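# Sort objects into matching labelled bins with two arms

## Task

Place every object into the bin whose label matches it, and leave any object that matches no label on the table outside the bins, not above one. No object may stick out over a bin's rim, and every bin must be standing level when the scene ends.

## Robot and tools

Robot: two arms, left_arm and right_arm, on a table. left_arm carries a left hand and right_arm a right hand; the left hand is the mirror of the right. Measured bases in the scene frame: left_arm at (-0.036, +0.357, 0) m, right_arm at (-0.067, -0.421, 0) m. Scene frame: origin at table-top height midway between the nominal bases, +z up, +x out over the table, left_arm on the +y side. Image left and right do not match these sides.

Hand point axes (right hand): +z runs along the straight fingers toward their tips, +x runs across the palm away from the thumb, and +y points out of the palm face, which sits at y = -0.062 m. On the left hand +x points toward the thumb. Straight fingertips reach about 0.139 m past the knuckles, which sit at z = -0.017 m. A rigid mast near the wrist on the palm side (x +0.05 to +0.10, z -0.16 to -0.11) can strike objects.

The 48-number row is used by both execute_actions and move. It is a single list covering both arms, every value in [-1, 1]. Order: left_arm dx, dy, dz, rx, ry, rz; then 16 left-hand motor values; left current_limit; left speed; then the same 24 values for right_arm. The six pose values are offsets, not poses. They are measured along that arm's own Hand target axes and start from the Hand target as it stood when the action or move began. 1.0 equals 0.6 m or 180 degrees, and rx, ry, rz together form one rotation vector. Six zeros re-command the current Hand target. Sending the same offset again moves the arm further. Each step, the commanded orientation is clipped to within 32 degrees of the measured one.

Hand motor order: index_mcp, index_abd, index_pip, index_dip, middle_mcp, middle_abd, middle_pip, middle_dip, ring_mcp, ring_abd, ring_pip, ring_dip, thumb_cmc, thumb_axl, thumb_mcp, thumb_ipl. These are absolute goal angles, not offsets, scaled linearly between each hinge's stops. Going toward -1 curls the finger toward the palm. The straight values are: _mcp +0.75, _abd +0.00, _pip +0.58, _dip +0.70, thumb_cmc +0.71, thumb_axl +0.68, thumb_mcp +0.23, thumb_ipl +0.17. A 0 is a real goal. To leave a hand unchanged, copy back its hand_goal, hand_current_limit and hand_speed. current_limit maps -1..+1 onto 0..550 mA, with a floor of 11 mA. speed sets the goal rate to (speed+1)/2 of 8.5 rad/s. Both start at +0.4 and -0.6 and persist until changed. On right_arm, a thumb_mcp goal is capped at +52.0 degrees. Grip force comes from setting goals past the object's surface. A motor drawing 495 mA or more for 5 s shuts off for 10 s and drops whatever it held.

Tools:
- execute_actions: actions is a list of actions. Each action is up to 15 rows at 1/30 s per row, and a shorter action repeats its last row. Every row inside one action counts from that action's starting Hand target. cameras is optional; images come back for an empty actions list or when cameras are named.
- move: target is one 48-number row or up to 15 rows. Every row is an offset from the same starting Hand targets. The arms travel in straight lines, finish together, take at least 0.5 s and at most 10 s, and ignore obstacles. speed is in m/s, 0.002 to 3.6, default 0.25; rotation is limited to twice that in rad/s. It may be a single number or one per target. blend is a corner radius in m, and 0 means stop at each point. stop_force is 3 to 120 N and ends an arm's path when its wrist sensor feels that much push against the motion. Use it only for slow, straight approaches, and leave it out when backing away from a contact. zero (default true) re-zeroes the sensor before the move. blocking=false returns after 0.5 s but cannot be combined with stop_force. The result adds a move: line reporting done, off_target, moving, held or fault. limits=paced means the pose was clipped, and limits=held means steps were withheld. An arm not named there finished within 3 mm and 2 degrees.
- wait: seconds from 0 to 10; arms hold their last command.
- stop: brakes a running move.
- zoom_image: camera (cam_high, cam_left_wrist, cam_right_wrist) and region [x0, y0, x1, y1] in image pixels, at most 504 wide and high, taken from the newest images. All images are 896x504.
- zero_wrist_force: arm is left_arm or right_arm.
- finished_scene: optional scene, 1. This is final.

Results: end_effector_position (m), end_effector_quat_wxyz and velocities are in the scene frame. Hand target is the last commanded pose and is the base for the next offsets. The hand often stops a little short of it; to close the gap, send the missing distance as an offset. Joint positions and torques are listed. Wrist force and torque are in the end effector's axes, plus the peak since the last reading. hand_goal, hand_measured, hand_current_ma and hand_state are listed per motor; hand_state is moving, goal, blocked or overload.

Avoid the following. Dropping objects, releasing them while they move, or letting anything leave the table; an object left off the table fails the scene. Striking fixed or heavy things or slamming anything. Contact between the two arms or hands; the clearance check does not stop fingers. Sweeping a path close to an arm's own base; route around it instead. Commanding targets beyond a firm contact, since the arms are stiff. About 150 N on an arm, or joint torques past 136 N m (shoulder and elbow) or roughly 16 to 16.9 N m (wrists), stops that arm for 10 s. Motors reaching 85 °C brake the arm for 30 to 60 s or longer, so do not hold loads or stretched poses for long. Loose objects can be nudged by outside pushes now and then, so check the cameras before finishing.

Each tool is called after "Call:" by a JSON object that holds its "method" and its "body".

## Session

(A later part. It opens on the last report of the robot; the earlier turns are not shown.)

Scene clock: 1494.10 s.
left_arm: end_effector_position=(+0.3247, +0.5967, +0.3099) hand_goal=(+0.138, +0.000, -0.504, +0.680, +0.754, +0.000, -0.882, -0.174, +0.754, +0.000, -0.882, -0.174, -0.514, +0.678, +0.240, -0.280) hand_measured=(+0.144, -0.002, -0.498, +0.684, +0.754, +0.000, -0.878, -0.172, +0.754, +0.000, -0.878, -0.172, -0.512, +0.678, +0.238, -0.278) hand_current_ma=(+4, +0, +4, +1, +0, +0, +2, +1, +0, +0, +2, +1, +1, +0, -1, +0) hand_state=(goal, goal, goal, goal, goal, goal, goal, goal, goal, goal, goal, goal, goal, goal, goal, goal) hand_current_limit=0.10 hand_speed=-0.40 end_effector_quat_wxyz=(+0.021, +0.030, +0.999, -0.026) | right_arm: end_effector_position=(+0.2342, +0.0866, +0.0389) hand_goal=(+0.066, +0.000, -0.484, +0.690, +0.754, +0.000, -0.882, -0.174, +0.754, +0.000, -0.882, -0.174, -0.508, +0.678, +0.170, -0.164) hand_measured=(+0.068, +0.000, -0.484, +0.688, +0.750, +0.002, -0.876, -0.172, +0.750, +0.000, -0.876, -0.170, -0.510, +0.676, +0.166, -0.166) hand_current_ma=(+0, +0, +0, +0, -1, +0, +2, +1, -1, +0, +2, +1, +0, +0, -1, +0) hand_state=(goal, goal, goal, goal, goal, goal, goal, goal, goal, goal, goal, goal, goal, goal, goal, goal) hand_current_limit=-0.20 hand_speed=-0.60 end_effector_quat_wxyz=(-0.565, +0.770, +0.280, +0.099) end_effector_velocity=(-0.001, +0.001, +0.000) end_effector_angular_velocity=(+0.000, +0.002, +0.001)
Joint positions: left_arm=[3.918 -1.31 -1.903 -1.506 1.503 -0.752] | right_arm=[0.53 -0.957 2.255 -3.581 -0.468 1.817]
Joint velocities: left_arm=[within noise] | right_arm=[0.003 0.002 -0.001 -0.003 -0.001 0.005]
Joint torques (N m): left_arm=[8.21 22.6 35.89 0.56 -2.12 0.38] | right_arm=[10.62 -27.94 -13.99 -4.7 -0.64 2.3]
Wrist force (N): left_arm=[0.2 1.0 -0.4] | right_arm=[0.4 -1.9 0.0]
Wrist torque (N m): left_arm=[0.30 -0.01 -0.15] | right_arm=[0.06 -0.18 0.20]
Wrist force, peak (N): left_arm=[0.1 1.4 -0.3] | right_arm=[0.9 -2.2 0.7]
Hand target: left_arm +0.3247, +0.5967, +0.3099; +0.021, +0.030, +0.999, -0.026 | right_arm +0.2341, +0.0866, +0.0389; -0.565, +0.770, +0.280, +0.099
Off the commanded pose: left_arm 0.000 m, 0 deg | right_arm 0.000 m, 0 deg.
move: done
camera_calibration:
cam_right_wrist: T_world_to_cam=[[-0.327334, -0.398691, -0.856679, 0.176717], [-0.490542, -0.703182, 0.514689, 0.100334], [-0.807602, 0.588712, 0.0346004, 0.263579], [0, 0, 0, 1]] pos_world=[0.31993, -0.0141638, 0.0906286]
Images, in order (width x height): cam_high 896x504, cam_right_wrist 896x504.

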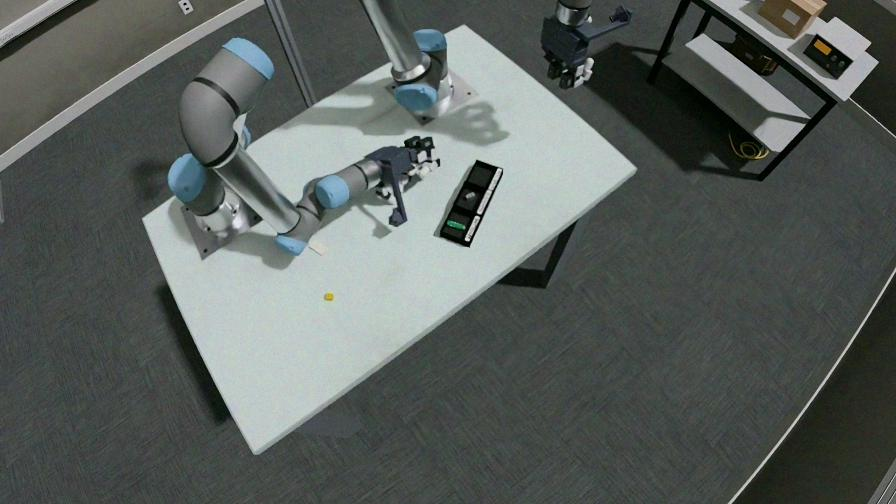

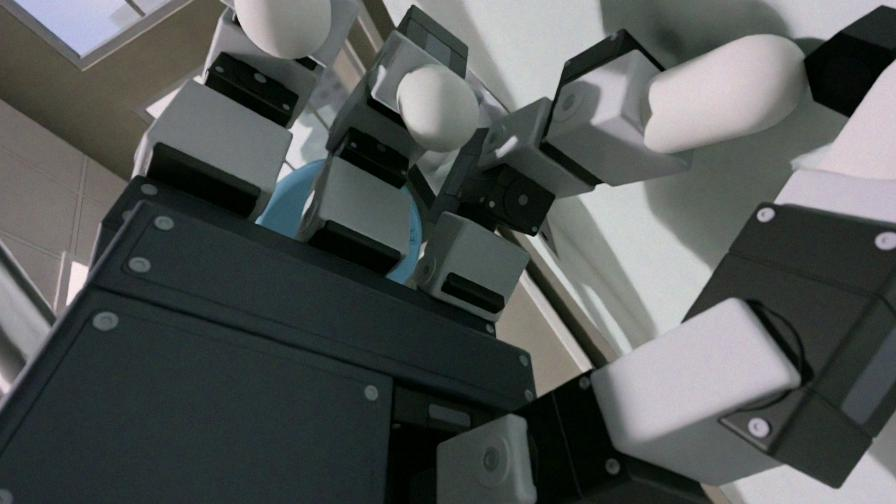

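Call:
{"method": "move", "body": {"target": [[0,0,0,0,0,0,0.137,0,-0.504,0.68,0.754,0,-0.883,-0.174,0.754,0,-0.883,-0.174,-0.514,0.678,0.24,-0.28,0.1,-0.4,0,0,0,0,0,0,0.12,0,-0.515,0.696,0.754,0,-0.883,-0.174,0.754,0,-0.883,-0.174,-0.508,0.678,0.22,-0.15,0.2,-0.4],[0,0,0,0,0,0,0.137,0,-0.504,0.68,0.754,0,-0.883,-0.174,0.754,0,-0.883,-0.174,-0.514,0.678,0.24,-0.28,0.1,-0.4,0.0392,-0.0678,-0.0285,0,0,0,0.12,0,-0.515,0.696,0.754,0,-0.883,-0.174,0.754,0,-0.883,-0.174,-0.508,0.678,0.22,-0.15,0.2,-0.4],[0,0,0,0,0,0,0.137,0,-0.504,0.68,0.754,0,-0.883,-0.174,0.754,0,-0.883,-0.174,-0.514,0.678,0.24,-0.28,0.1,-0.4,0.0307,-0.0848,-0.0537,0.0329,0.094,-0.0707,-0.007,0,-0.191,0.696,0.754,0,-0.883,-0.174,0.754,0,-0.883,-0.174,-0.508,0.678,0.2,-0.146,0.2,-0.4],[0,0,0,0,0,0,0.137,0,-0.504,0.68,0.754,0,-0.883,-0.174,0.754,0,-0.883,-0.174,-0.514,0.678,0.24,-0.28,0.1,-0.4,-0.0022,-0.0278,-0.0297,0.0329,0.094,-0.0707,-0.007,0,-0.191,0.696,0.754,0,-0.883,-0.174,0.754,0,-0.883,-0.174,-0.508,0.678,0.2,-0.146,0.2,-0.4]], "speed": 0.08, "cameras": ["cam_right_wrist","cam_high"]}}

Call:
{"method": "zoom_image", "body": {"camera": "cam_right_wrist", "region": [656, 0, 896, 180]}}

Scene clock: 1521.97 s.
left_arm: end_effector_position=(+0.3247, +0.5967, +0.3099) hand_goal=(+0.138, +0.000, -0.504, +0.680, +0.754, +0.000, -0.882, -0.174, +0.754, +0.000, -0.882, -0.174, -0.514, +0.678, +0.240, -0.280) hand_measured=(+0.144, -0.002, -0.498, +0.684, +0.754, +0.000, -0.878, -0.172, +0.754, +0.000, -0.878, -0.172, -0.512, +0.678, +0.238, -0.278) hand_current_ma=(+4, +0, +4, +1, +0, +0, +2, +1, +0, +0, +2, +1, +1, +0, -1, +0) hand_state=(goal, goal, goal, goal, goal, goal, goal, goal, goal, goal, goal, goal, goal, goal, goal, goal) hand_current_limit=0.10 hand_speed=-0.40 end_effector_quat_wxyz=(+0.021, +0.030, +0.999, -0.026) | right_arm: end_effector_position=(+0.2269, +0.0731, +0.0654) hand_goal=(-0.006, +0.000, -0.190, +0.696, +0.754, +0.000, -0.882, -0.174, +0.754, +0.000, -0.882, -0.174, -0.508, +0.678, +0.200, -0.146) hand_measured=(-0.006, +0.002, -0.192, +0.694, +0.750, +0.002, -0.878, -0.172, +0.750, +0.000, -0.878, -0.170, -0.502, +0.676, +0.202, -0.148) hand_current_ma=(+0, +0, +0, -1, -2, +0, +1, +1, -2, +0, +1, +1, +2, +0, +1, +0) hand_state=(goal, goal, goal, goal, goal, goal, goal, goal, goal, goal, goal, goal, goal, goal, goal, goal) hand_current_limit=0.20 hand_speed=-0.40 end_effector_quat_wxyz=(+0.624, -0.681, -0.282, -0.258)
Joint positions: left_arm=[3.918 -1.31 -1.903 -1.506 1.503 -0.752] | right_arm=[0.493 -0.761 2.288 -4.471 -0.464 2.181]
Joint torques (N m): left_arm=[7.73 22.43 35.87 0.56 -2.17 0.43] | right_arm=[0.1 -37.23 -2.19 -1.77 0.02 -0.25]
Wrist force (N): left_arm=[0.1 0.9 -0.3] | right_arm=[0.6 -1.3 0.5]
Wrist torque (N m): left_arm=[0.28 0.02 -0.17] | right_arm=[0.06 -0.12 0.14]
Wrist force, peak (N): left_arm=[0.1 1.4 -0.1] | right_arm=[0.5 -2.6 0.0]
Hand target: left_arm +0.3247, +0.5967, +0.3099; +0.021, +0.030, +0.999, -0.026 | right_arm +0.2269, +0.0731, +0.0654; -0.624, +0.681, +0.282, +0.258 (not the last commanded pose)
Off the commanded pose: left_arm 0.000 m, 0 deg | right_arm 0.007 m, 0 deg.
FORCE FAULT: contact force on the right arm reached its limit, and that arm stopped. The contact can be on any part of that arm, not only on its tool. That arm's remaining commands of this call were not run. That arm is still stopped at the end of this call. That arm stays stopped for about 10 more seconds. Until then a move that you send moves the other arm only, and its call returns only when the move has ended. Once the stop has ended, the next robot result says so. If the stop ends while you think or write, that arm runs what you send next, counted from a new Hand target: where the arm stands when the stop ends. While its stop runs, that arm, its gripper or tool too, takes no new command. Until it ends, the stop uses up actions while you think or wait. An arm that is not stopped still takes commands.
move: fault (right_arm)
camera_calibration:
cam_right_wrist: T_world_to_cam=[[-0.140886, -0.109526, -0.983949, 0.136427], [-0.656091, -0.733959, 0.175641, 0.135646], [-0.741415, 0.670305, 0.0315454, 0.243988], [0, 0, 0, 1]] pos_world=[0.289114, -0.0490453, 0.102716]
Images, in order (width x height): cam_high 896x504, cam_right_wrist 896x504.

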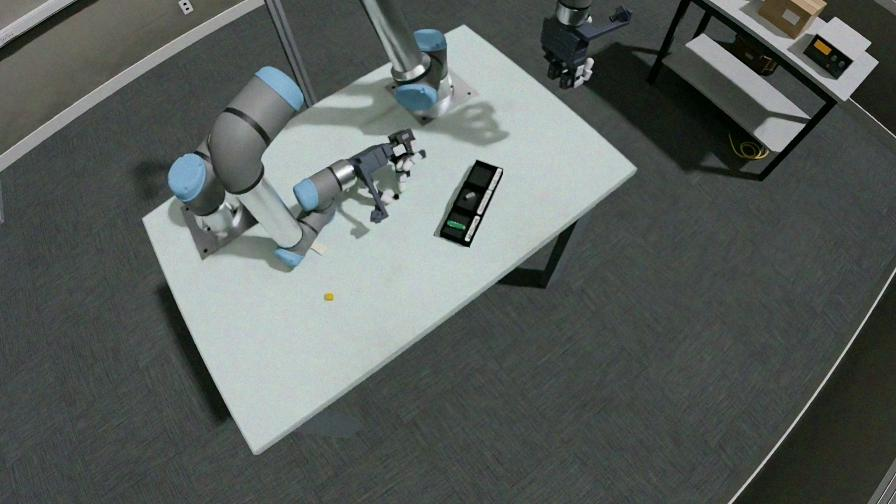

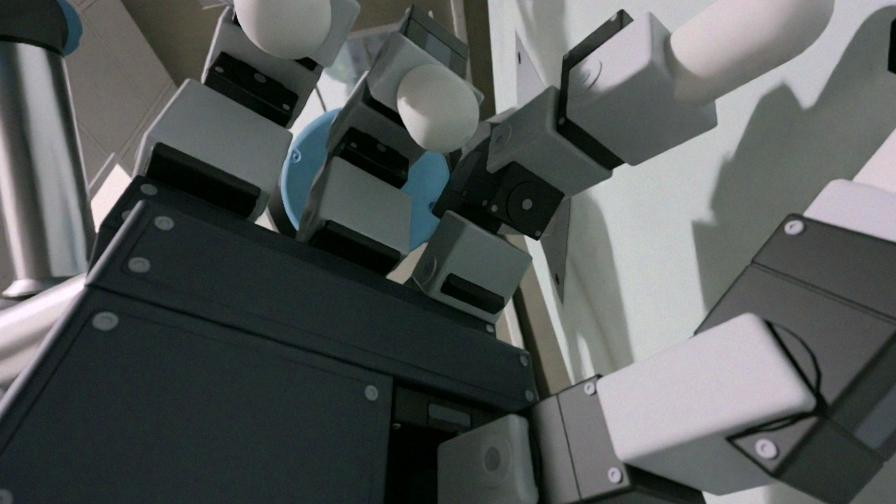

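Scaled by 2.100.

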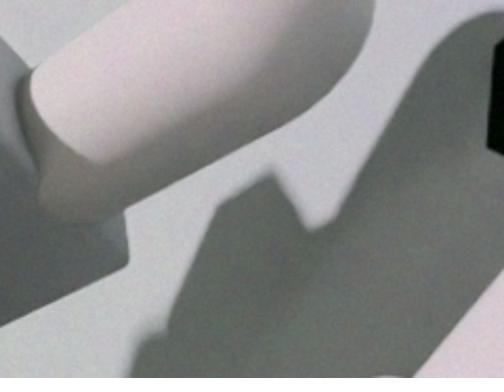

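Call:
{"method": "wait", "body": {"seconds": 1, "cameras": ["cam_high"]}}

Call:
{"method": "zoom_image", "body": {"camera": "cam_high", "region": [250, 100, 450, 300]}}

Scene clock: 1543.87 s.
left_arm: end_effector_position=(+0.3247, +0.5967, +0.3099) hand_goal=(+0.138, +0.000, -0.504, +0.680, +0.754, +0.000, -0.882, -0.174, +0.754, +0.000, -0.882, -0.174, -0.514, +0.678, +0.240, -0.280) hand_measured=(+0.144, -0.002, -0.498, +0.684, +0.754, +0.000, -0.878, -0.172, +0.754, +0.000, -0.878, -0.172, -0.512, +0.678, +0.238, -0.278) hand_current_ma=(+4, +0, +4, +1, +0, +0, +2, +1, +0, +0, +2, +1, +1, +0, -1, +0) hand_state=(goal, goal, goal, goal, goal, goal, goal, goal, goal, goal, goal, goal, goal, goal, goal, goal) hand_current_limit=0.10 hand_speed=-0.40 end_effector_quat_wxyz=(+0.021, +0.030, +0.999, -0.026) | right_arm: end_effector_position=(+0.2269, +0.0731, +0.0654) hand_goal=(-0.006, +0.000, -0.190, +0.696, +0.754, +0.000, -0.882, -0.174, +0.754, +0.000, -0.882, -0.174, -0.508, +0.678, +0.200, -0.146) hand_measured=(-0.006, +0.002, -0.192, +0.694, +0.750, +0.002, -0.878, -0.172, +0.750, +0.000, -0.878, -0.170, -0.502, +0.676, +0.202, -0.148) hand_current_ma=(+0, +0, +0, -1, -2, +0, +1, +1, -2, +0, +1, +1, +2, +0, +1, +0) hand_state=(goal, goal, goal, goal, goal, goal, goal, goal, goal, goal, goal, goal, goal, goal, goal, goal) hand_current_limit=0.20 hand_speed=-0.40 end_effector_quat_wxyz=(+0.624, -0.681, -0.282, -0.258)
Joint positions: left_arm=[3.918 -1.31 -1.903 -1.506 1.503 -0.752] | right_arm=[0.493 -0.761 2.288 -4.471 -0.464 2.181]
Joint torques (N m): left_arm=[7.64 22.06 35.89 0.62 -2.09 0.47] | right_arm=[0.4 -38.71 -1.7 -1.61 0.11 -0.19]
Wrist force (N): left_arm=[0.3 0.9 -0.5] | right_arm=[0.5 -1.1 0.0]
Wrist torque (N m): left_arm=[0.29 -0.02 -0.14] | right_arm=[0.12 -0.09 0.14]
Wrist force, peak (N): left_arm=[0.4 1.3 -0.4] | right_arm=[0.8 -1.4 0.2]
Hand target: left_arm +0.3247, +0.5967, +0.3099; +0.021, +0.030, +0.999, -0.026 | right_arm +0.2269, +0.0731, +0.0654; -0.624, +0.681, +0.282, +0.258 (not the last commanded pose)
Off the commanded pose: left_arm 0.000 m, 0 deg | right_arm 0.007 m, 0 deg.
FORCE FAULT, CONTINUED: the right arm's stop, for the force fault that an earlier result reported, is over. The rest of the stop counts as 19 of the actions that you can send in this scene. During its stop the right arm's controller moved it back a little. That arm's target is now where it stood when the stop ended, not its last command. That arm accepts commands again.
wait: 1.00 s; at rest from the start
Images, in order (width x height): cam_high 896x504.

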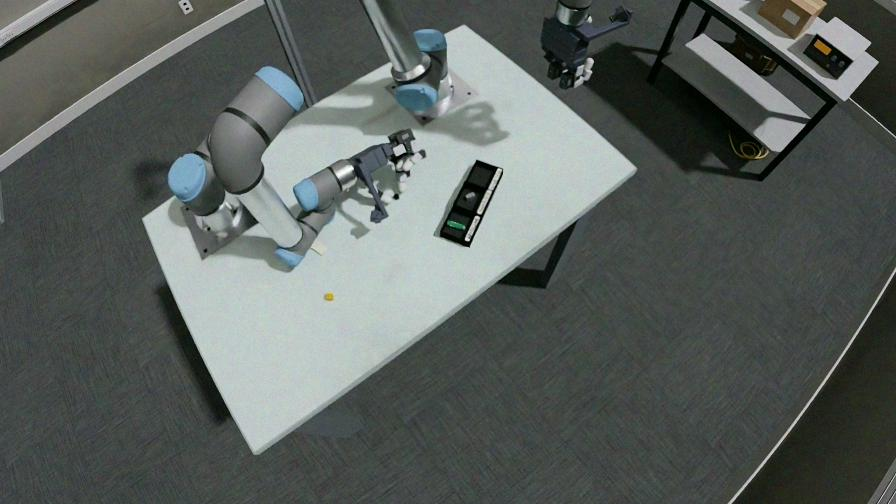

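Scaled by 2.520.

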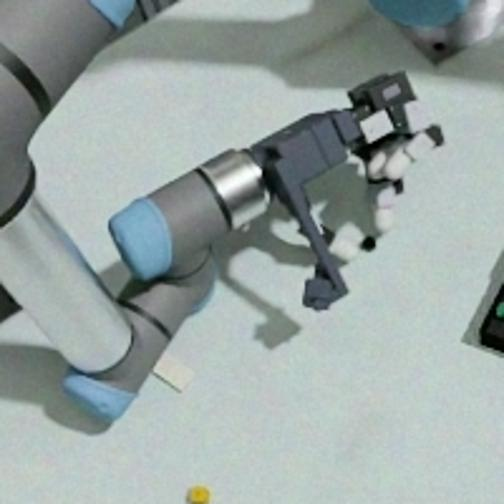

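Call:
{"method": "move", "body": {"target": [[0,0,0,0,0,0,0.137,0,-0.504,0.68,0.754,0,-0.883,-0.174,0.754,0,-0.883,-0.174,-0.514,0.678,0.24,-0.28,0.1,-0.4,0.0822,-0.0822,-0.0102,0,0,0,0.081,0,-0.352,0.696,0.754,0,-0.883,-0.174,0.754,0,-0.883,-0.174,-0.508,0.678,0.2,-0.146,0.2,-0.4],[0,0,0,0,0,0,0.137,0,-0.504,0.68,0.754,0,-0.883,-0.174,0.754,0,-0.883,-0.174,-0.514,0.678,0.24,-0.28,0.1,-0.4,0.0823,-0.0233,0.0007,-0.0811,0.042,0.095,0.081,0,-0.352,0.696,0.754,0,-0.883,-0.174,0.754,0,-0.883,-0.174,-0.508,0.678,0.2,-0.146,0.2,-0.4],[0,0,0,0,0,0,0.137,0,-0.504,0.68,0.754,0,-0.883,-0.174,0.754,0,-0.883,-0.174,-0.514,0.678,0.24,-0.28,0.1,-0.4,0.0307,0.0283,0.007,-0.0811,0.042,0.095,0.081,0,-0.352,0.696,0.754,0,-0.883,-0.174,0.754,0,-0.883,-0.174,-0.508,0.678,0.2,-0.146,0.2,-0.4]], "speed": 0.1, "cameras": ["cam_right_wrist","cam_high"]}}

Call:
{"method": "zoom_image", "body": {"camera": "cam_right_wrist", "region": [656, 0, 896, 180]}}

Call:
{"method": "zoom_image", "body": {"camera": "cam_high", "region": [250, 100, 450, 300]}}

Scene clock: 1561.97 s.
left_arm: end_effector_position=(+0.3247, +0.5967, +0.3099) hand_goal=(+0.138, +0.000, -0.504, +0.680, +0.754, +0.000, -0.882, -0.174, +0.754, +0.000, -0.882, -0.174, -0.514, +0.678, +0.240, -0.280) hand_measured=(+0.144, -0.002, -0.498, +0.684, +0.754, +0.000, -0.878, -0.172, +0.754, +0.000, -0.878, -0.172, -0.512, +0.678, +0.238, -0.278) hand_current_ma=(+4, +0, +4, +1, +0, +0, +2, +1, +0, +0, +2, +1, +1, +0, -1, +0) hand_state=(goal, goal, goal, goal, goal, goal, goal, goal, goal, goal, goal, goal, goal, goal, goal, goal) hand_current_limit=0.10 hand_speed=-0.40 end_effector_quat_wxyz=(+0.021, +0.030, +0.999, -0.026) | right_arm: end_effector_position=(+0.2520, +0.0774, +0.0661) hand_goal=(+0.082, +0.000, -0.352, +0.696, +0.754, +0.000, -0.882, -0.174, +0.754, +0.000, -0.882, -0.174, -0.508, +0.678, +0.200, -0.146) hand_measured=(+0.074, +0.002, -0.348, +0.694, +0.750, +0.002, -0.878, -0.172, +0.750, +0.000, -0.878, -0.170, -0.502, +0.676, +0.202, -0.148) hand_current_ma=(-4, +0, +1, -1, -2, +0, +1, +1, -2, +0, +1, +1, +2, +0, +1, +0) hand_state=(goal, goal, goal, goal, goal, goal, goal, goal, goal, goal, goal, goal, goal, goal, goal, goal) hand_current_limit=0.20 hand_speed=-0.40 end_effector_quat_wxyz=(-0.581, +0.771, +0.101, +0.240)
Joint positions: left_arm=[3.918 -1.31 -1.903 -1.506 1.503 -0.752] | right_arm=[0.581 -0.873 2.277 -4.258 -0.827 2.422]
Joint torques (N m): left_arm=[6.78 22.29 35.52 0.81 -2.15 0.39] | right_arm=[-6.55 -32.71 1.58 -0.89 -0.08 2.31]
Wrist force (N): left_arm=[0.1 0.9 -0.2] | right_arm=[0.3 -1.1 0.1]
Wrist torque (N m): left_arm=[0.27 0.02 -0.16] | right_arm=[0.15 -0.16 0.11]
Wrist force, peak (N): left_arm=[-0.3 1.3 -0.2] | right_arm=[1.2 -1.9 0.2]
Hand target: left_arm +0.3247, +0.5967, +0.3099; +0.021, +0.030, +0.999, -0.026 | right_arm +0.2519, +0.0774, +0.0660; -0.581, +0.771, +0.101, +0.240
Off the commanded pose: left_arm 0.000 m, 0 deg | right_arm 0.000 m, 0 deg.
move: done
camera_calibration:
cam_right_wrist: T_world_to_cam=[[-0.433819, -0.105862, -0.89476, 0.208718], [-0.758477, -0.493117, 0.426085, 0.145708], [-0.486327, 0.863498, 0.13363, 0.1737], [0, 0, 0, 1]] pos_world=[0.285537, -0.0560439, 0.101457]
Images, in order (width x height): cam_high 896x504, cam_right_wrist 896x504.

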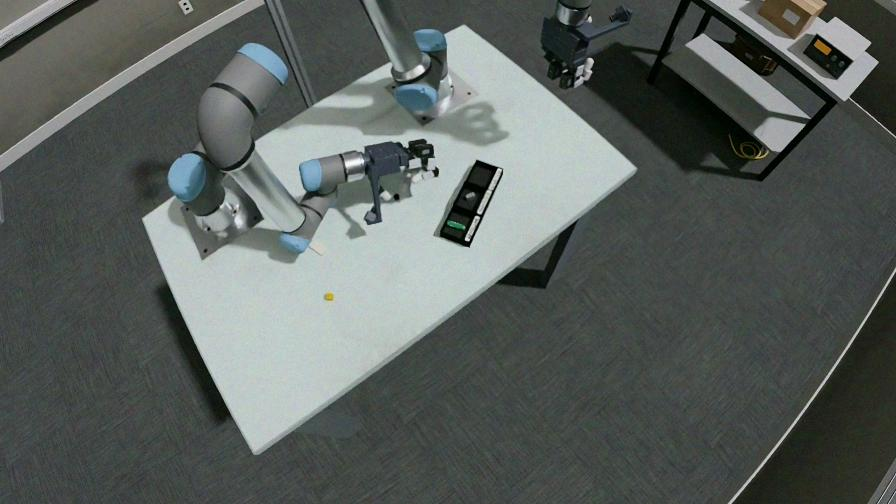

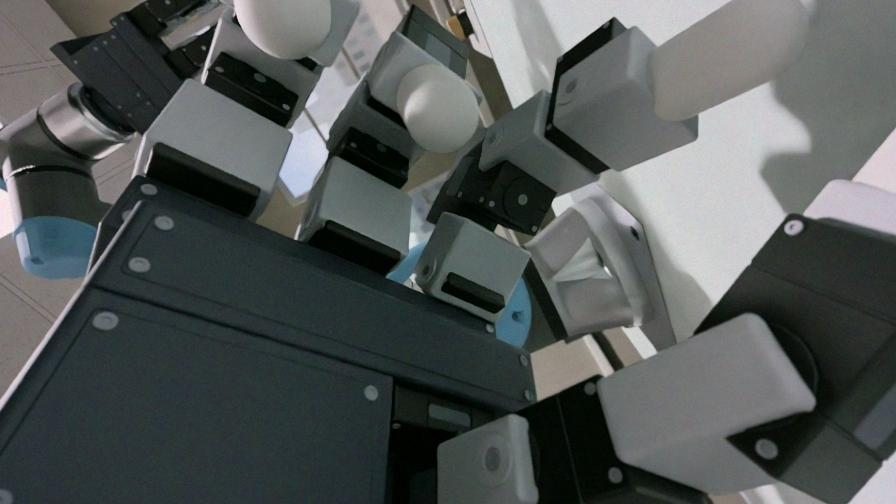

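Scaled by 2.100.

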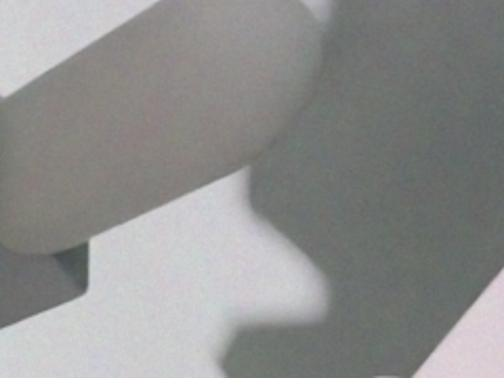

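Scaled by 2.520.

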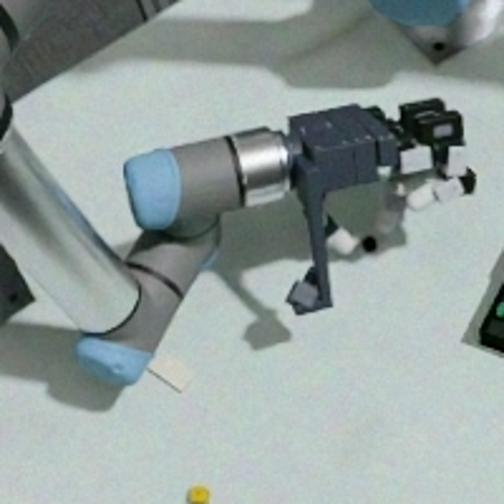

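Call:
{"method": "move", "body": {"target": [0,0,0,0,0,0,0.137,0,-0.504,0.68,0.754,0,-0.883,-0.174,0.754,0,-0.883,-0.174,-0.514,0.678,0.24,-0.28,0.1,-0.4,-0.0106,0.0184,0.0045,0,0,0,0.081,0,-0.352,0.696,0.754,0,-0.883,-0.174,0.754,0,-0.883,-0.174,-0.508,0.678,0.2,-0.146,0.2,-0.4], "speed": 0.05, "stop_force": 5, "cameras": ["cam_right_wrist"]}}

Call:
{"method": "zoom_image", "body": {"camera": "cam_right_wrist", "region": [656, 0, 896, 180]}}

Scene clock: 1571.27 s.
left_arm: end_effector_position=(+0.3247, +0.5967, +0.3099) hand_goal=(+0.138, +0.000, -0.504, +0.680, +0.754, +0.000, -0.882, -0.174, +0.754, +0.000, -0.882, -0.174, -0.514, +0.678, +0.240, -0.280) hand_measured=(+0.144, -0.002, -0.498, +0.684, +0.754, +0.000, -0.878, -0.172, +0.754, +0.000, -0.878, -0.172, -0.512, +0.678, +0.238, -0.278) hand_current_ma=(+4, +0, +4, +1, +0, +0, +2, +1, +0, +0, +2, +1, +1, +0, -1, +0) hand_state=(goal, goal, goal, goal, goal, goal, goal, goal, goal, goal, goal, goal, goal, goal, goal, goal) hand_current_limit=0.10 hand_speed=-0.40 end_effector_quat_wxyz=(+0.021, +0.030, +0.999, -0.026) | right_arm: end_effector_position=(+0.2519, +0.0774, +0.0530) hand_goal=(+0.082, +0.000, -0.352, +0.696, +0.754, +0.000, -0.882, -0.174, +0.754, +0.000, -0.882, -0.174, -0.508, +0.678, +0.200, -0.146) hand_measured=(+0.074, +0.002, -0.348, +0.694, +0.750, +0.002, -0.878, -0.172, +0.750, +0.000, -0.878, -0.170, -0.502, +0.676, +0.202, -0.148) hand_current_ma=(-4, +0, +1, -1, -2, +0, +1, +1, -2, +0, +1, +1, +2, +0, +1, +0) hand_state=(goal, goal, goal, goal, goal, goal, goal, goal, goal, goal, goal, goal, goal, goal, goal, goal) hand_current_limit=0.20 hand_speed=-0.40 end_effector_quat_wxyz=(-0.581, +0.771, +0.101, +0.240)
Joint positions: left_arm=[3.918 -1.31 -1.903 -1.506 1.503 -0.752] | right_arm=[0.581 -0.834 2.271 -4.291 -0.827 2.422]
Joint torques (N m): left_arm=[6.25 22.51 35.64 0.73 -2.07 0.46] | right_arm=[2.39 -48.11 2.75 0.1 0.98 -2.16]
Wrist force (N): left_arm=[0.0 0.9 -0.3] | right_arm=[0.3 -1.2 0.0]
Wrist torque (N m): left_arm=[0.28 0.02 -0.17] | right_arm=[0.15 -0.15 0.11]
Wrist force, peak (N): left_arm=[0.3 1.3 0.1] | right_arm=[0.1 -1.7 0.3]
Hand target: left_arm +0.3247, +0.5967, +0.3099; +0.021, +0.030, +0.999, -0.026 | right_arm +0.2519, +0.0774, +0.0530; -0.581, +0.771, +0.101, +0.240
Off the commanded pose: left_arm 0.000 m, 0 deg | right_arm 0.000 m, 0 deg.
move: done
camera_calibration:
cam_right_wrist: T_world_to_cam=[[-0.43392, -0.105927, -0.894703, 0.197107], [-0.758419, -0.493103, 0.426204, 0.15122], [-0.486327, 0.863498, 0.13363, 0.175438], [0, 0, 0, 1]] pos_world=[0.285537, -0.0560439, 0.0884578]
Images, in order (width x height): cam_right_wrist 896x504.

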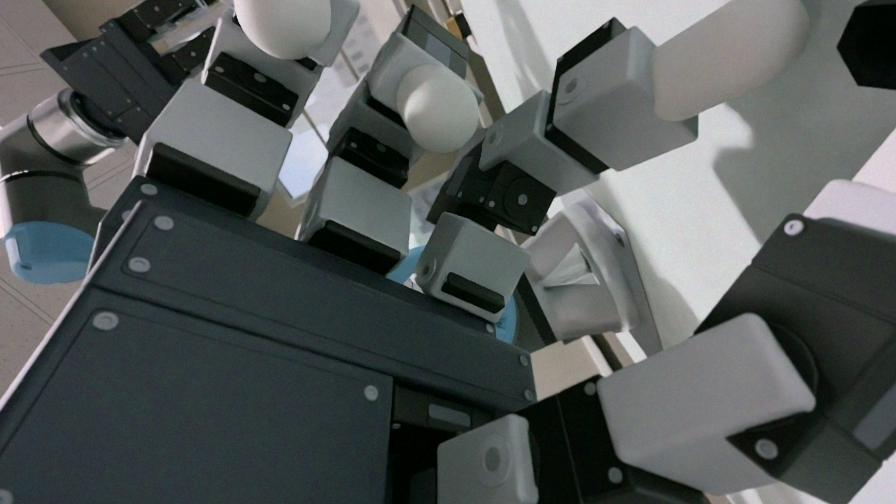

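Scaled by 2.100.

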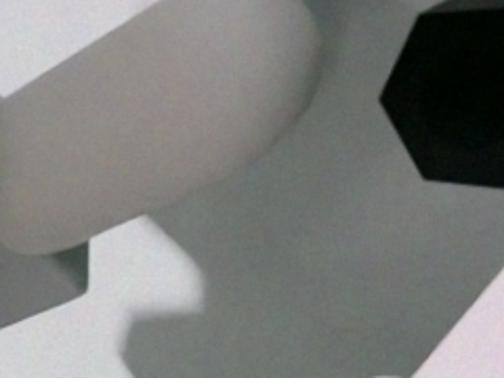

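Call:
{"method": "move", "body": {"target": [[0,0,0,0,0,0,0.137,0,-0.504,0.68,0.754,0,-0.883,-0.174,0.754,0,-0.883,-0.174,-0.514,0.678,0.24,-0.28,0.1,-0.4,-0.0026,0.0045,0.0011,0,0,0,0.081,0,-0.352,0.696,0.754,0,-0.883,-0.174,0.754,0,-0.883,-0.174,-0.508,0.678,0.2,-0.146,0.2,-0.6],[0,0,0,0,0,0,0.137,0,-0.504,0.68,0.754,0,-0.883,-0.174,0.754,0,-0.883,-0.174,-0.514,0.678,0.24,-0.28,0.1,-0.4,-0.0026,0.0045,0.0011,0,0,0,0.021,0,-0.317,0.696,0.754,0,-0.883,-0.174,0.754,0,-0.883,-0.174,-0.508,0.678,0.19,-0.146,0.2,-0.6]], "speed": 0.05, "cameras": ["cam_right_wrist"]}}

Call:
{"method": "zoom_image", "body": {"camera": "cam_right_wrist", "region": [656, 0, 896, 180]}}

Scene clock: 1582.90 s.
left_arm: end_effector_position=(+0.3247, +0.5967, +0.3099) hand_goal=(+0.138, +0.000, -0.504, +0.680, +0.754, +0.000, -0.882, -0.174, +0.754, +0.000, -0.882, -0.174, -0.514, +0.678, +0.240, -0.280) hand_measured=(+0.144, -0.002, -0.498, +0.684, +0.754, +0.000, -0.878, -0.172, +0.754, +0.000, -0.878, -0.172, -0.512, +0.678, +0.238, -0.278) hand_current_ma=(+4, +0, +4, +1, +0, +0, +2, +1, +0, +0, +2, +1, +1, +0, -1, +0) hand_state=(goal, goal, goal, goal, goal, goal, goal, goal, goal, goal, goal, goal, goal, goal, goal, goal) hand_current_limit=0.10 hand_speed=-0.40 end_effector_quat_wxyz=(+0.021, +0.030, +0.999, -0.026) | right_arm: end_effector_position=(+0.2519, +0.0774, +0.0498) hand_goal=(+0.022, +0.000, -0.316, +0.696, +0.754, +0.000, -0.882, -0.174, +0.754, +0.000, -0.882, -0.174, -0.508, +0.678, +0.190, -0.146) hand_measured=(+0.022, +0.002, -0.318, +0.694, +0.750, +0.002, -0.878, -0.172, +0.750, +0.000, -0.878, -0.170, -0.502, +0.676, +0.192, -0.148) hand_current_ma=(+0, +0, +0, -1, -2, +0, +1, +1, -2, +0, +1, +1, +2, +0, +1, +0) hand_state=(goal, goal, goal, goal, goal, goal, goal, goal, goal, goal, goal, goal, goal, goal, goal, goal) hand_current_limit=0.20 hand_speed=-0.60 end_effector_quat_wxyz=(-0.581, +0.771, +0.101, +0.240)
Joint positions: left_arm=[3.918 -1.31 -1.903 -1.506 1.503 -0.752] | right_arm=[0.581 -0.824 2.269 -4.299 -0.827 2.422]
Joint torques (N m): left_arm=[6.19 22.64 35.92 0.75 -2.08 0.33] | right_arm=[-8.94 -49.07 -6.59 -0.23 1.26 -0.61]
Wrist force (N): left_arm=[-0.1 0.6 -0.3] | right_arm=[0.4 -1.2 0.4]
Wrist torque (N m): left_arm=[0.23 0.03 -0.17] | right_arm=[0.11 -0.17 0.12]
Wrist force, peak (N): left_arm=[0.0 1.3 -0.1] | right_arm=[0.5 -1.5 0.3]
Hand target: left_arm +0.3247, +0.5967, +0.3099; +0.021, +0.030, +0.999, -0.026 | right_arm +0.2519, +0.0774, +0.0498; -0.581, +0.771, +0.101, +0.240
Off the commanded pose: left_arm 0.000 m, 0 deg | right_arm 0.000 m, 0 deg.
move: done
camera_calibration:
cam_right_wrist: T_world_to_cam=[[-0.43392, -0.105927, -0.894703, 0.194244], [-0.758419, -0.493103, 0.426204, 0.152584], [-0.486327, 0.863498, 0.13363, 0.175865], [0, 0, 0, 1]] pos_world=[0.285537, -0.0560439, 0.0852578]
Images, in order (width x height): cam_right_wrist 896x504.

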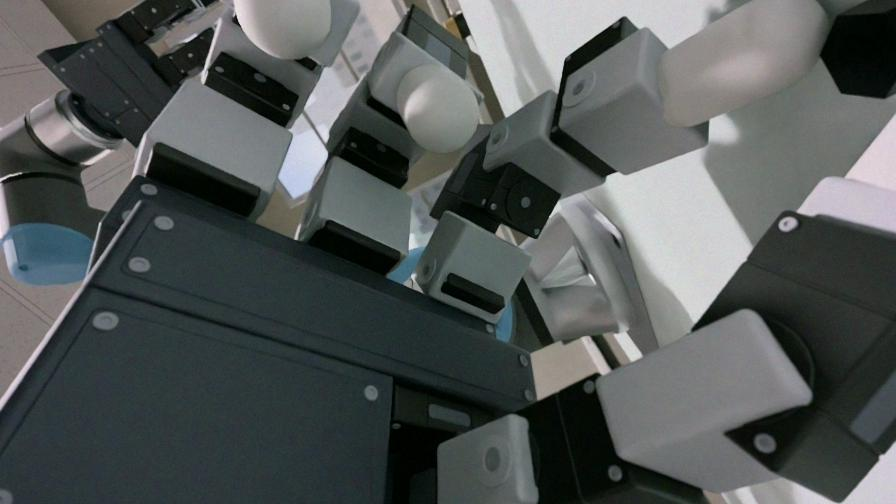

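Scaled by 2.100.

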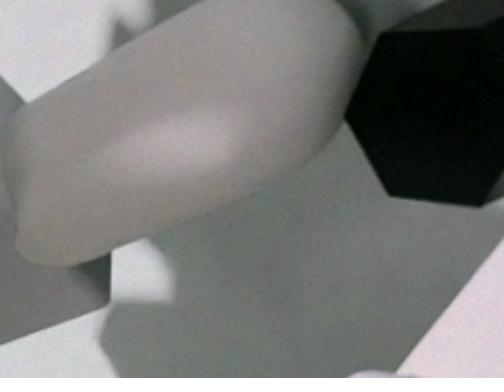

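Call:
{"method": "move", "body": {"target": [[0,0,0,0,0,0,0.137,0,-0.504,0.68,0.754,0,-0.883,-0.174,0.754,0,-0.883,-0.174,-0.514,0.678,0.24,-0.28,0.1,-0.4,0,0,0,0,0,0,-0.042,0,-0.285,0.696,0.754,0,-0.883,-0.174,0.754,0,-0.883,-0.174,-0.508,0.678,0.18,-0.146,0.2,-0.6],[0,0,0,0,0,0,0.137,0,-0.504,0.68,0.754,0,-0.883,-0.174,0.754,0,-0.883,-0.174,-0.514,0.678,0.24,-0.28,0.1,-0.4,0,0,0,0,0,0,-0.042,0,-0.28,0.696,0.754,0,-0.883,-0.174,0.754,0,-0.883,-0.174,-0.508,0.678,0.14,-0.146,0.2,-0.6]], "speed": 0.05, "cameras": ["cam_right_wrist"]}}

Call:
{"method": "zoom_image", "body": {"camera": "cam_right_wrist", "region": [656, 0, 896, 180]}}

Scene clock: 1589.50 s.
left_arm: end_effector_position=(+0.3247, +0.5967, +0.3099) hand_goal=(+0.138, +0.000, -0.504, +0.680, +0.754, +0.000, -0.882, -0.174, +0.754, +0.000, -0.882, -0.174, -0.514, +0.678, +0.240, -0.280) hand_measured=(+0.144, -0.002, -0.498, +0.684, +0.754, +0.000, -0.878, -0.172, +0.754, +0.000, -0.878, -0.172, -0.512, +0.678, +0.238, -0.278) hand_current_ma=(+4, +0, +4, +1, +0, +0, +2, +1, +0, +0, +2, +1, +1, +0, -1, +0) hand_state=(goal, goal, goal, goal, goal, goal, goal, goal, goal, goal, goal, goal, goal, goal, goal, goal) hand_current_limit=0.10 hand_speed=-0.40 end_effector_quat_wxyz=(+0.021, +0.030, +0.999, -0.026) | right_arm: end_effector_position=(+0.2519, +0.0774, +0.0498) hand_goal=(-0.042, +0.000, -0.280, +0.696, +0.754, +0.000, -0.882, -0.174, +0.754, +0.000, -0.882, -0.174, -0.508, +0.678, +0.140, -0.146) hand_measured=(-0.038, +0.002, -0.282, +0.694, +0.750, +0.002, -0.878, -0.172, +0.750, +0.000, -0.878, -0.170, -0.504, +0.676, +0.162, -0.144) hand_current_ma=(+1, +0, +0, +0, -2, +0, +1, +1, -2, +0, +1, +1, +1, +0, +27, +1) hand_state=(goal, goal, goal, goal, goal, goal, goal, goal, goal, goal, goal, goal, goal, goal, blocked, goal) hand_current_limit=0.20 hand_speed=-0.60 end_effector_quat_wxyz=(-0.581, +0.771, +0.101, +0.240)
Joint positions: left_arm=[3.918 -1.31 -1.903 -1.506 1.503 -0.752] | right_arm=[0.581 -0.824 2.269 -4.299 -0.827 2.422]
Joint torques (N m): left_arm=[6.09 22.6 35.55 0.71 -2.09 0.44] | right_arm=[-8.89 -47.69 2.86 -0.2 1.17 1.45]
Wrist force (N): left_arm=[-0.1 0.4 -0.2] | right_arm=[0.6 -2.1 0.0]
Wrist torque (N m): left_arm=[0.21 0.03 -0.16] | right_arm=[0.09 -0.17 0.12]
Wrist force, peak (N): left_arm=[0.0 1.2 -0.3] | right_arm=[0.7 -2.2 0.0]
Hand target: left_arm +0.3247, +0.5967, +0.3099; +0.021, +0.030, +0.999, -0.026 | right_arm +0.2519, +0.0774, +0.0498; -0.581, +0.771, +0.101, +0.240
Off the commanded pose: left_arm 0.000 m, 0 deg | right_arm 0.000 m, 0 deg.
move: done
camera_calibration:
cam_right_wrist: T_world_to_cam=[[-0.43392, -0.105927, -0.894703, 0.194244], [-0.758419, -0.493103, 0.426204, 0.152584], [-0.486327, 0.863498, 0.13363, 0.175865], [0, 0, 0, 1]] pos_world=[0.285537, -0.0560439, 0.0852578]
Images, in order (width x height): cam_right_wrist 896x504.

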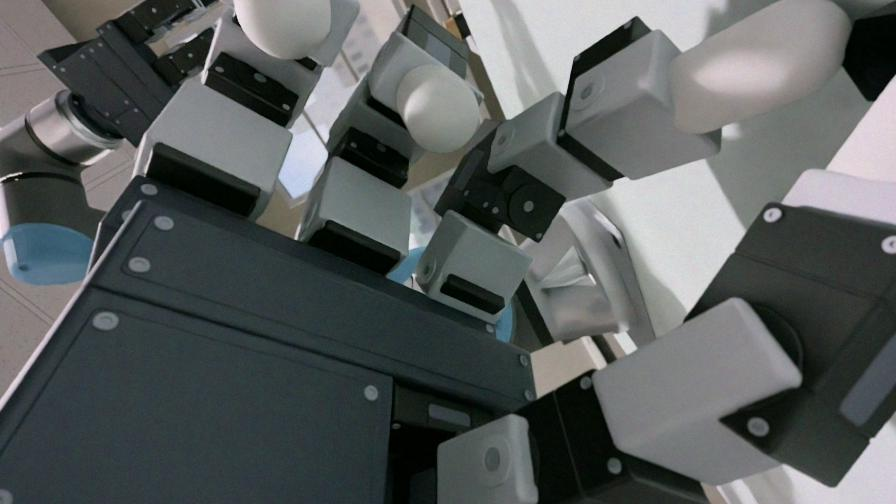

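Scaled by 2.100.

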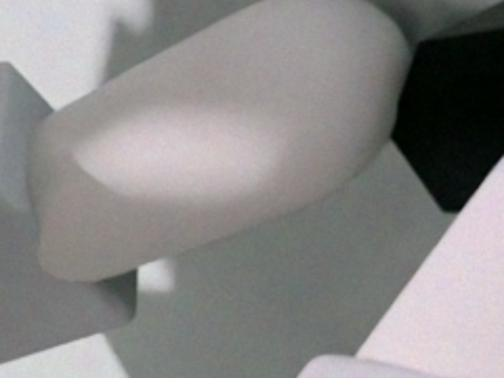

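Call:
{"method": "move", "body": {"target": [[0,0,0,0,0,0,0.137,0,-0.504,0.68,0.754,0,-0.883,-0.174,0.754,0,-0.883,-0.174,-0.514,0.678,0.24,-0.28,0.1,-0.4,0,0,0,0,0,0,-0.05,0,-0.275,0.696,0.754,0,-0.883,-0.174,0.754,0,-0.883,-0.174,-0.508,0.678,0.08,-0.15,0.2,-0.6],[0,0,0,0,0,0,0.137,0,-0.504,0.68,0.754,0,-0.883,-0.174,0.754,0,-0.883,-0.174,-0.514,0.678,0.24,-0.28,0.1,-0.4,0,0,0,0,0,0,-0.075,0,-0.265,0.69,0.754,0,-0.883,-0.174,0.754,0,-0.883,-0.174,-0.508,0.678,0.04,-0.155,0.2,-0.6]], "speed": 0.05, "cameras": ["cam_right_wrist"]}}

Call:
{"method": "zoom_image", "body": {"camera": "cam_right_wrist", "region": [656, 0, 896, 180]}}

Scene clock: 1596.67 s.
left_arm: end_effector_position=(+0.3247, +0.5967, +0.3099) hand_goal=(+0.138, +0.000, -0.504, +0.680, +0.754, +0.000, -0.882, -0.174, +0.754, +0.000, -0.882, -0.174, -0.514, +0.678, +0.240, -0.280) hand_measured=(+0.144, -0.002, -0.498, +0.684, +0.754, +0.000, -0.878, -0.172, +0.754, +0.000, -0.878, -0.172, -0.512, +0.678, +0.238, -0.278) hand_current_ma=(+4, +0, +4, +1, +0, +0, +2, +1, +0, +0, +2, +1, +1, +0, -1, +0) hand_state=(goal, goal, goal, goal, goal, goal, goal, goal, goal, goal, goal, goal, goal, goal, goal, goal) hand_current_limit=0.10 hand_speed=-0.40 end_effector_quat_wxyz=(+0.021, +0.030, +0.999, -0.026) | right_arm: end_effector_position=(+0.2519, +0.0774, +0.0498) hand_goal=(-0.074, +0.000, -0.264, +0.690, +0.754, +0.000, -0.882, -0.174, +0.754, +0.000, -0.882, -0.174, -0.508, +0.678, +0.040, -0.154) hand_measured=(-0.034, -0.004, -0.272, +0.690, +0.750, +0.002, -0.878, -0.172, +0.750, +0.000, -0.878, -0.170, -0.518, +0.676, +0.136, -0.134) hand_current_ma=(+51, -1, -3, +0, -2, +0, +1, +1, -2, +0, +1, +1, -5, +0, +317, +24) hand_state=(blocked, goal, goal, goal, goal, goal, goal, goal, goal, goal, goal, goal, goal, goal, blocked, goal) hand_current_limit=0.20 hand_speed=-0.60 end_effector_quat_wxyz=(-0.581, +0.771, +0.101, +0.240)
Joint positions: left_arm=[3.918 -1.31 -1.903 -1.506 1.503 -0.752] | right_arm=[0.581 -0.824 2.269 -4.299 -0.827 2.422]
Joint torques (N m): left_arm=[5.92 22.1 35.24 0.74 -1.94 0.44] | right_arm=[-8.08 -40.02 2.82 -0.21 1 2.49]
Wrist force (N): left_arm=[0.2 0.7 -0.2] | right_arm=[2.0 -5.3 -0.8]
Wrist torque (N m): left_arm=[0.24 0.01 -0.16] | right_arm=[-0.09 -0.26 0.15]
Wrist force, peak (N): left_arm=[0.1 1.2 -0.3] | right_arm=[2.1 -5.3 -0.8]
Hand target: left_arm +0.3247, +0.5967, +0.3099; +0.021, +0.030, +0.999, -0.026 | right_arm +0.2519, +0.0774, +0.0498; -0.581, +0.771, +0.101, +0.240
Off the commanded pose: left_arm 0.000 m, 0 deg | right_arm 0.000 m, 0 deg.
move: done
camera_calibration:
cam_right_wrist: T_world_to_cam=[[-0.43392, -0.105927, -0.894703, 0.194244], [-0.758419, -0.493103, 0.426204, 0.152584], [-0.486327, 0.863498, 0.13363, 0.175865], [0, 0, 0, 1]] pos_world=[0.285537, -0.0560439, 0.0852578]
Images, in order (width x height): cam_right_wrist 896x504.

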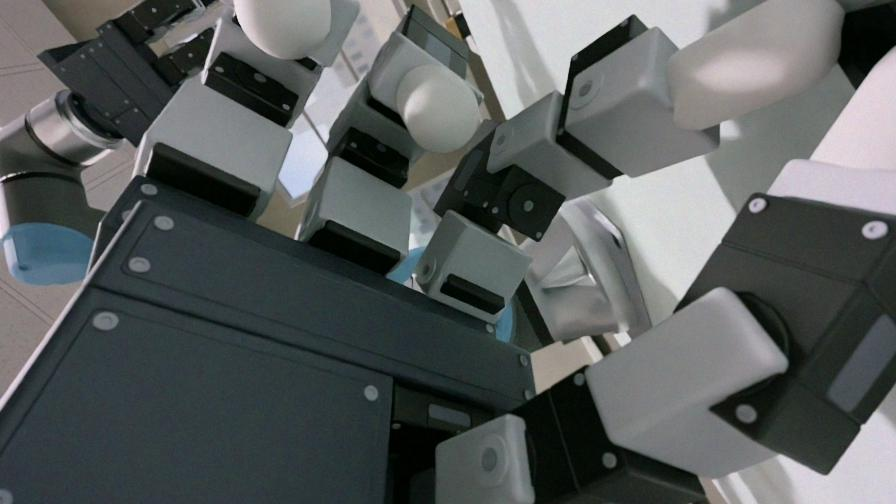

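Scaled by 2.100.

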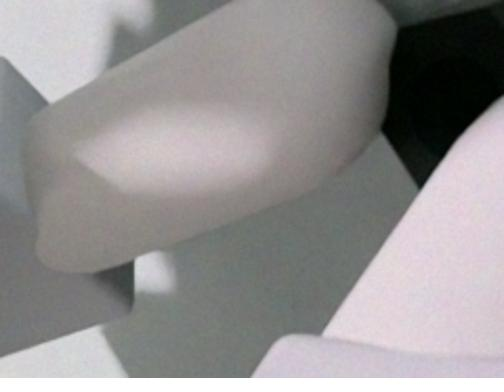

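Call:
{"method": "move", "body": {"target": [0,0,0,0,0,0,0.137,0,-0.504,0.68,0.754,0,-0.883,-0.174,0.754,0,-0.883,-0.174,-0.514,0.678,0.24,-0.28,0.1,-0.4,0.0163,-0.0282,-0.0069,0,0,0,-0.075,0,-0.265,0.69,0.754,0,-0.883,-0.174,0.754,0,-0.883,-0.174,-0.508,0.678,0.04,-0.155,0.2,-0.6], "speed": 0.02, "cameras": ["cam_right_wrist"]}}

Call:
{"method": "zoom_image", "body": {"camera": "cam_right_wrist", "region": [656, 0, 896, 180]}}

Scene clock: 1604.17 s.
left_arm: end_effector_position=(+0.3247, +0.5967, +0.3099) hand_goal=(+0.138, +0.000, -0.504, +0.680, +0.754, +0.000, -0.882, -0.174, +0.754, +0.000, -0.882, -0.174, -0.514, +0.678, +0.240, -0.280) hand_measured=(+0.144, -0.002, -0.498, +0.684, +0.754, +0.000, -0.878, -0.172, +0.754, +0.000, -0.878, -0.172, -0.512, +0.678, +0.238, -0.278) hand_current_ma=(+4, +0, +4, +1, +0, +0, +2, +1, +0, +0, +2, +1, +1, +0, -1, +0) hand_state=(goal, goal, goal, goal, goal, goal, goal, goal, goal, goal, goal, goal, goal, goal, goal, goal) hand_current_limit=0.10 hand_speed=-0.40 end_effector_quat_wxyz=(+0.021, +0.030, +0.999, -0.026) | right_arm: end_effector_position=(+0.2519, +0.0774, +0.0698) hand_goal=(-0.074, +0.000, -0.264, +0.690, +0.754, +0.000, -0.882, -0.174, +0.754, +0.000, -0.882, -0.174, -0.508, +0.678, +0.040, -0.154) hand_measured=(-0.056, +0.000, -0.248, +0.698, +0.750, +0.002, -0.878, -0.172, +0.750, +0.000, -0.878, -0.170, -0.510, +0.676, +0.056, -0.144) hand_current_ma=(+14, +0, +10, +3, -2, +0, +1, +1, -2, +0, +1, +1, +0, -1, +17, +7) hand_state=(goal, goal, goal, goal, goal, goal, goal, goal, goal, goal, goal, goal, goal, goal, goal, goal) hand_current_limit=0.20 hand_speed=-0.60 end_effector_quat_wxyz=(-0.581, +0.771, +0.101, +0.240)
Joint positions: left_arm=[3.918 -1.31 -1.903 -1.506 1.503 -0.752] | right_arm=[0.581 -0.885 2.279 -4.248 -0.827 2.422]
Joint torques (N m): left_arm=[5.64 22.18 35.11 0.82 -2.13 0.41] | right_arm=[-10.17 -27.45 -4.06 -4.24 1.34 0.57]
Wrist force (N): left_arm=[-0.1 0.9 -0.1] | right_arm=[0.5 -1.0 0.2]
Wrist torque (N m): left_arm=[0.26 0.04 -0.18] | right_arm=[0.16 -0.21 0.14]
Wrist force, peak (N): left_arm=[0.4 1.2 -0.4] | right_arm=[2.0 -5.6 -0.7]
Hand target: left_arm +0.3247, +0.5967, +0.3099; +0.021, +0.030, +0.999, -0.026 | right_arm +0.2519, +0.0774, +0.0698; -0.581, +0.771, +0.101, +0.240
Off the commanded pose: left_arm 0.000 m, 0 deg | right_arm 0.000 m, 0 deg.
move: done
camera_calibration:
cam_right_wrist: T_world_to_cam=[[-0.434089, -0.106036, -0.894608, 0.212171], [-0.758322, -0.493081, 0.426403, 0.144013], [-0.486328, 0.863497, 0.133632, 0.173193], [0, 0, 0, 1]] pos_world=[0.285538, -0.0560438, 0.105259]
Images, in order (width x height): cam_right_wrist 896x504.

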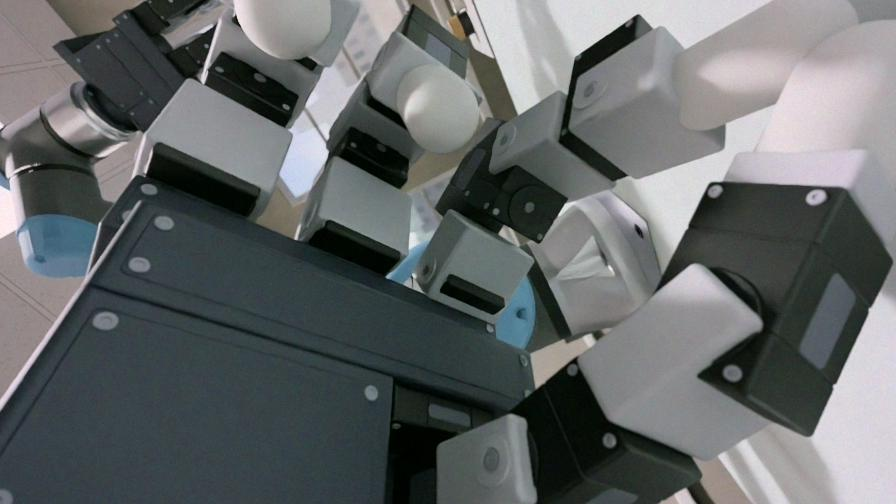

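Scaled by 2.100.

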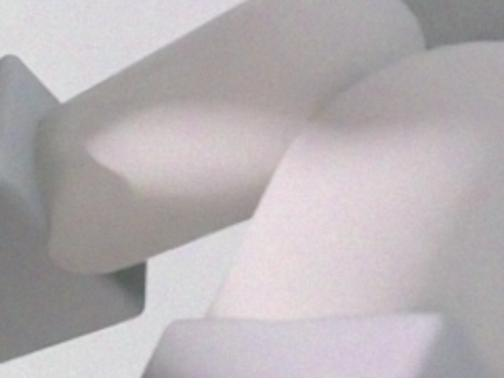

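Call:
{"method": "move", "body": {"target": [0,0,0,0,0,0,0.137,0,-0.504,0.68,0.754,0,-0.883,-0.174,0.754,0,-0.883,-0.174,-0.514,0.678,0.24,-0.28,0.1,-0.4,-0.0138,0.0239,0.0059,0,0,0,0.04,0,-0.33,0.696,0.754,0,-0.883,-0.174,0.754,0,-0.883,-0.174,-0.508,0.678,0.22,-0.15,0.2,0], "speed": 0.06, "cameras": ["cam_right_wrist"]}}

Call:
{"method": "zoom_image", "body": {"camera": "cam_right_wrist", "region": [656, 0, 896, 180]}}

Scene clock: 1625.97 s.
left_arm: end_effector_position=(+0.3247, +0.5967, +0.3099) hand_goal=(+0.138, +0.000, -0.504, +0.680, +0.754, +0.000, -0.882, -0.174, +0.754, +0.000, -0.882, -0.174, -0.514, +0.678, +0.240, -0.280) hand_measured=(+0.144, -0.002, -0.498, +0.684, +0.754, +0.000, -0.878, -0.172, +0.754, +0.000, -0.878, -0.172, -0.512, +0.678, +0.238, -0.278) hand_current_ma=(+4, +0, +4, +1, +0, +0, +2, +1, +0, +0, +2, +1, +1, +0, -1, +0) hand_state=(goal, goal, goal, goal, goal, goal, goal, goal, goal, goal, goal, goal, goal, goal, goal, goal) hand_current_limit=0.10 hand_speed=-0.40 end_effector_quat_wxyz=(+0.021, +0.030, +0.999, -0.026) | right_arm: end_effector_position=(+0.2520, +0.0774, +0.0529) hand_goal=(+0.040, +0.000, -0.330, +0.696, +0.754, +0.000, -0.882, -0.174, +0.754, +0.000, -0.882, -0.174, -0.508, +0.678, +0.220, -0.150) hand_measured=(+0.034, +0.000, -0.324, +0.698, +0.750, +0.002, -0.878, -0.172, +0.750, +0.000, -0.878, -0.170, -0.506, +0.676, +0.218, -0.148) hand_current_ma=(-2, +0, +2, +0, -2, +0, +1, +1, -2, +0, +1, +1, +0, +0, -1, +1) hand_state=(goal, goal, goal, goal, goal, goal, goal, goal, goal, goal, goal, goal, goal, goal, goal, goal) hand_current_limit=0.20 hand_speed=0.00 end_effector_quat_wxyz=(-0.581, +0.771, +0.102, +0.240)
Joint positions: left_arm=[3.918 -1.31 -1.903 -1.506 1.503 -0.752] | right_arm=[0.581 -0.833 2.27 -4.292 -0.827 2.422]
Joint torques (N m): left_arm=[5.61 22.27 35.8 0.77 -2.04 0.35] | right_arm=[0.66 -47.74 0.63 0.26 -0.71 1.39]
Wrist force (N): left_arm=[0.2 1.0 -0.3] | right_arm=[0.6 -1.3 0.3]
Wrist torque (N m): left_arm=[0.29 -0.01 -0.16] | right_arm=[0.10 -0.20 0.13]
Wrist force, peak (N): left_arm=[-0.1 1.3 -0.3] | right_arm=[0.5 -1.6 -0.2]
Hand target: left_arm +0.3247, +0.5967, +0.3099; +0.021, +0.030, +0.999, -0.026 | right_arm +0.2519, +0.0774, +0.0529; -0.581, +0.771, +0.101, +0.240
Off the commanded pose: left_arm 0.000 m, 0 deg | right_arm 0.000 m, 0 deg.
move: done
camera_calibration:
cam_right_wrist: T_world_to_cam=[[-0.433607, -0.10583, -0.894866, 0.196901], [-0.758595, -0.493102, 0.425892, 0.151459], [-0.486333, 0.86351, 0.13353, 0.175524], [0, 0, 0, 1]] pos_world=[0.285637, -0.0560439, 0.0882568]
Images, in order (width x height): cam_right_wrist 896x504.

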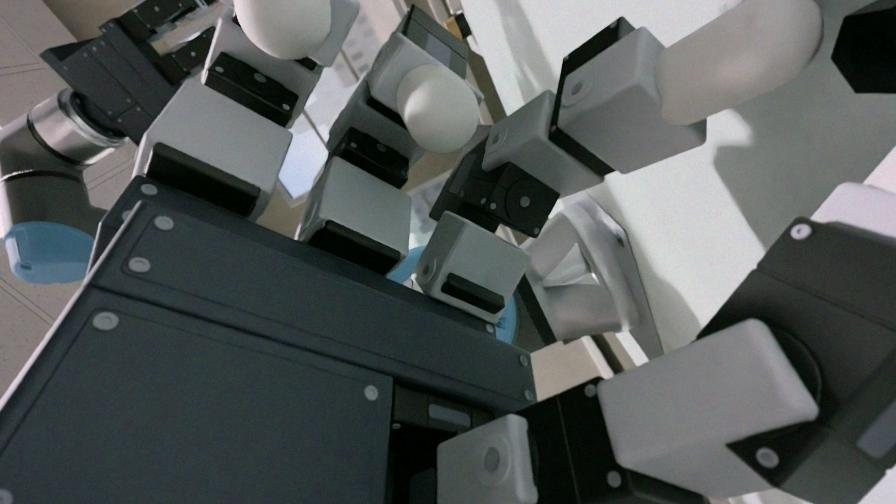

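Scaled by 2.100.

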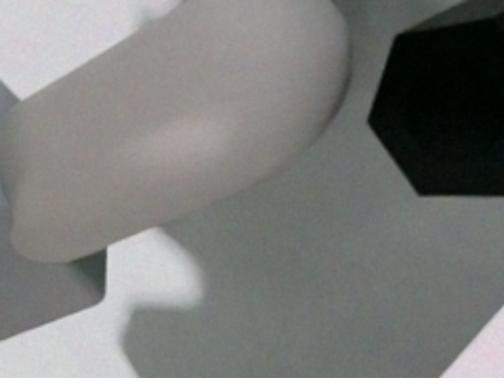

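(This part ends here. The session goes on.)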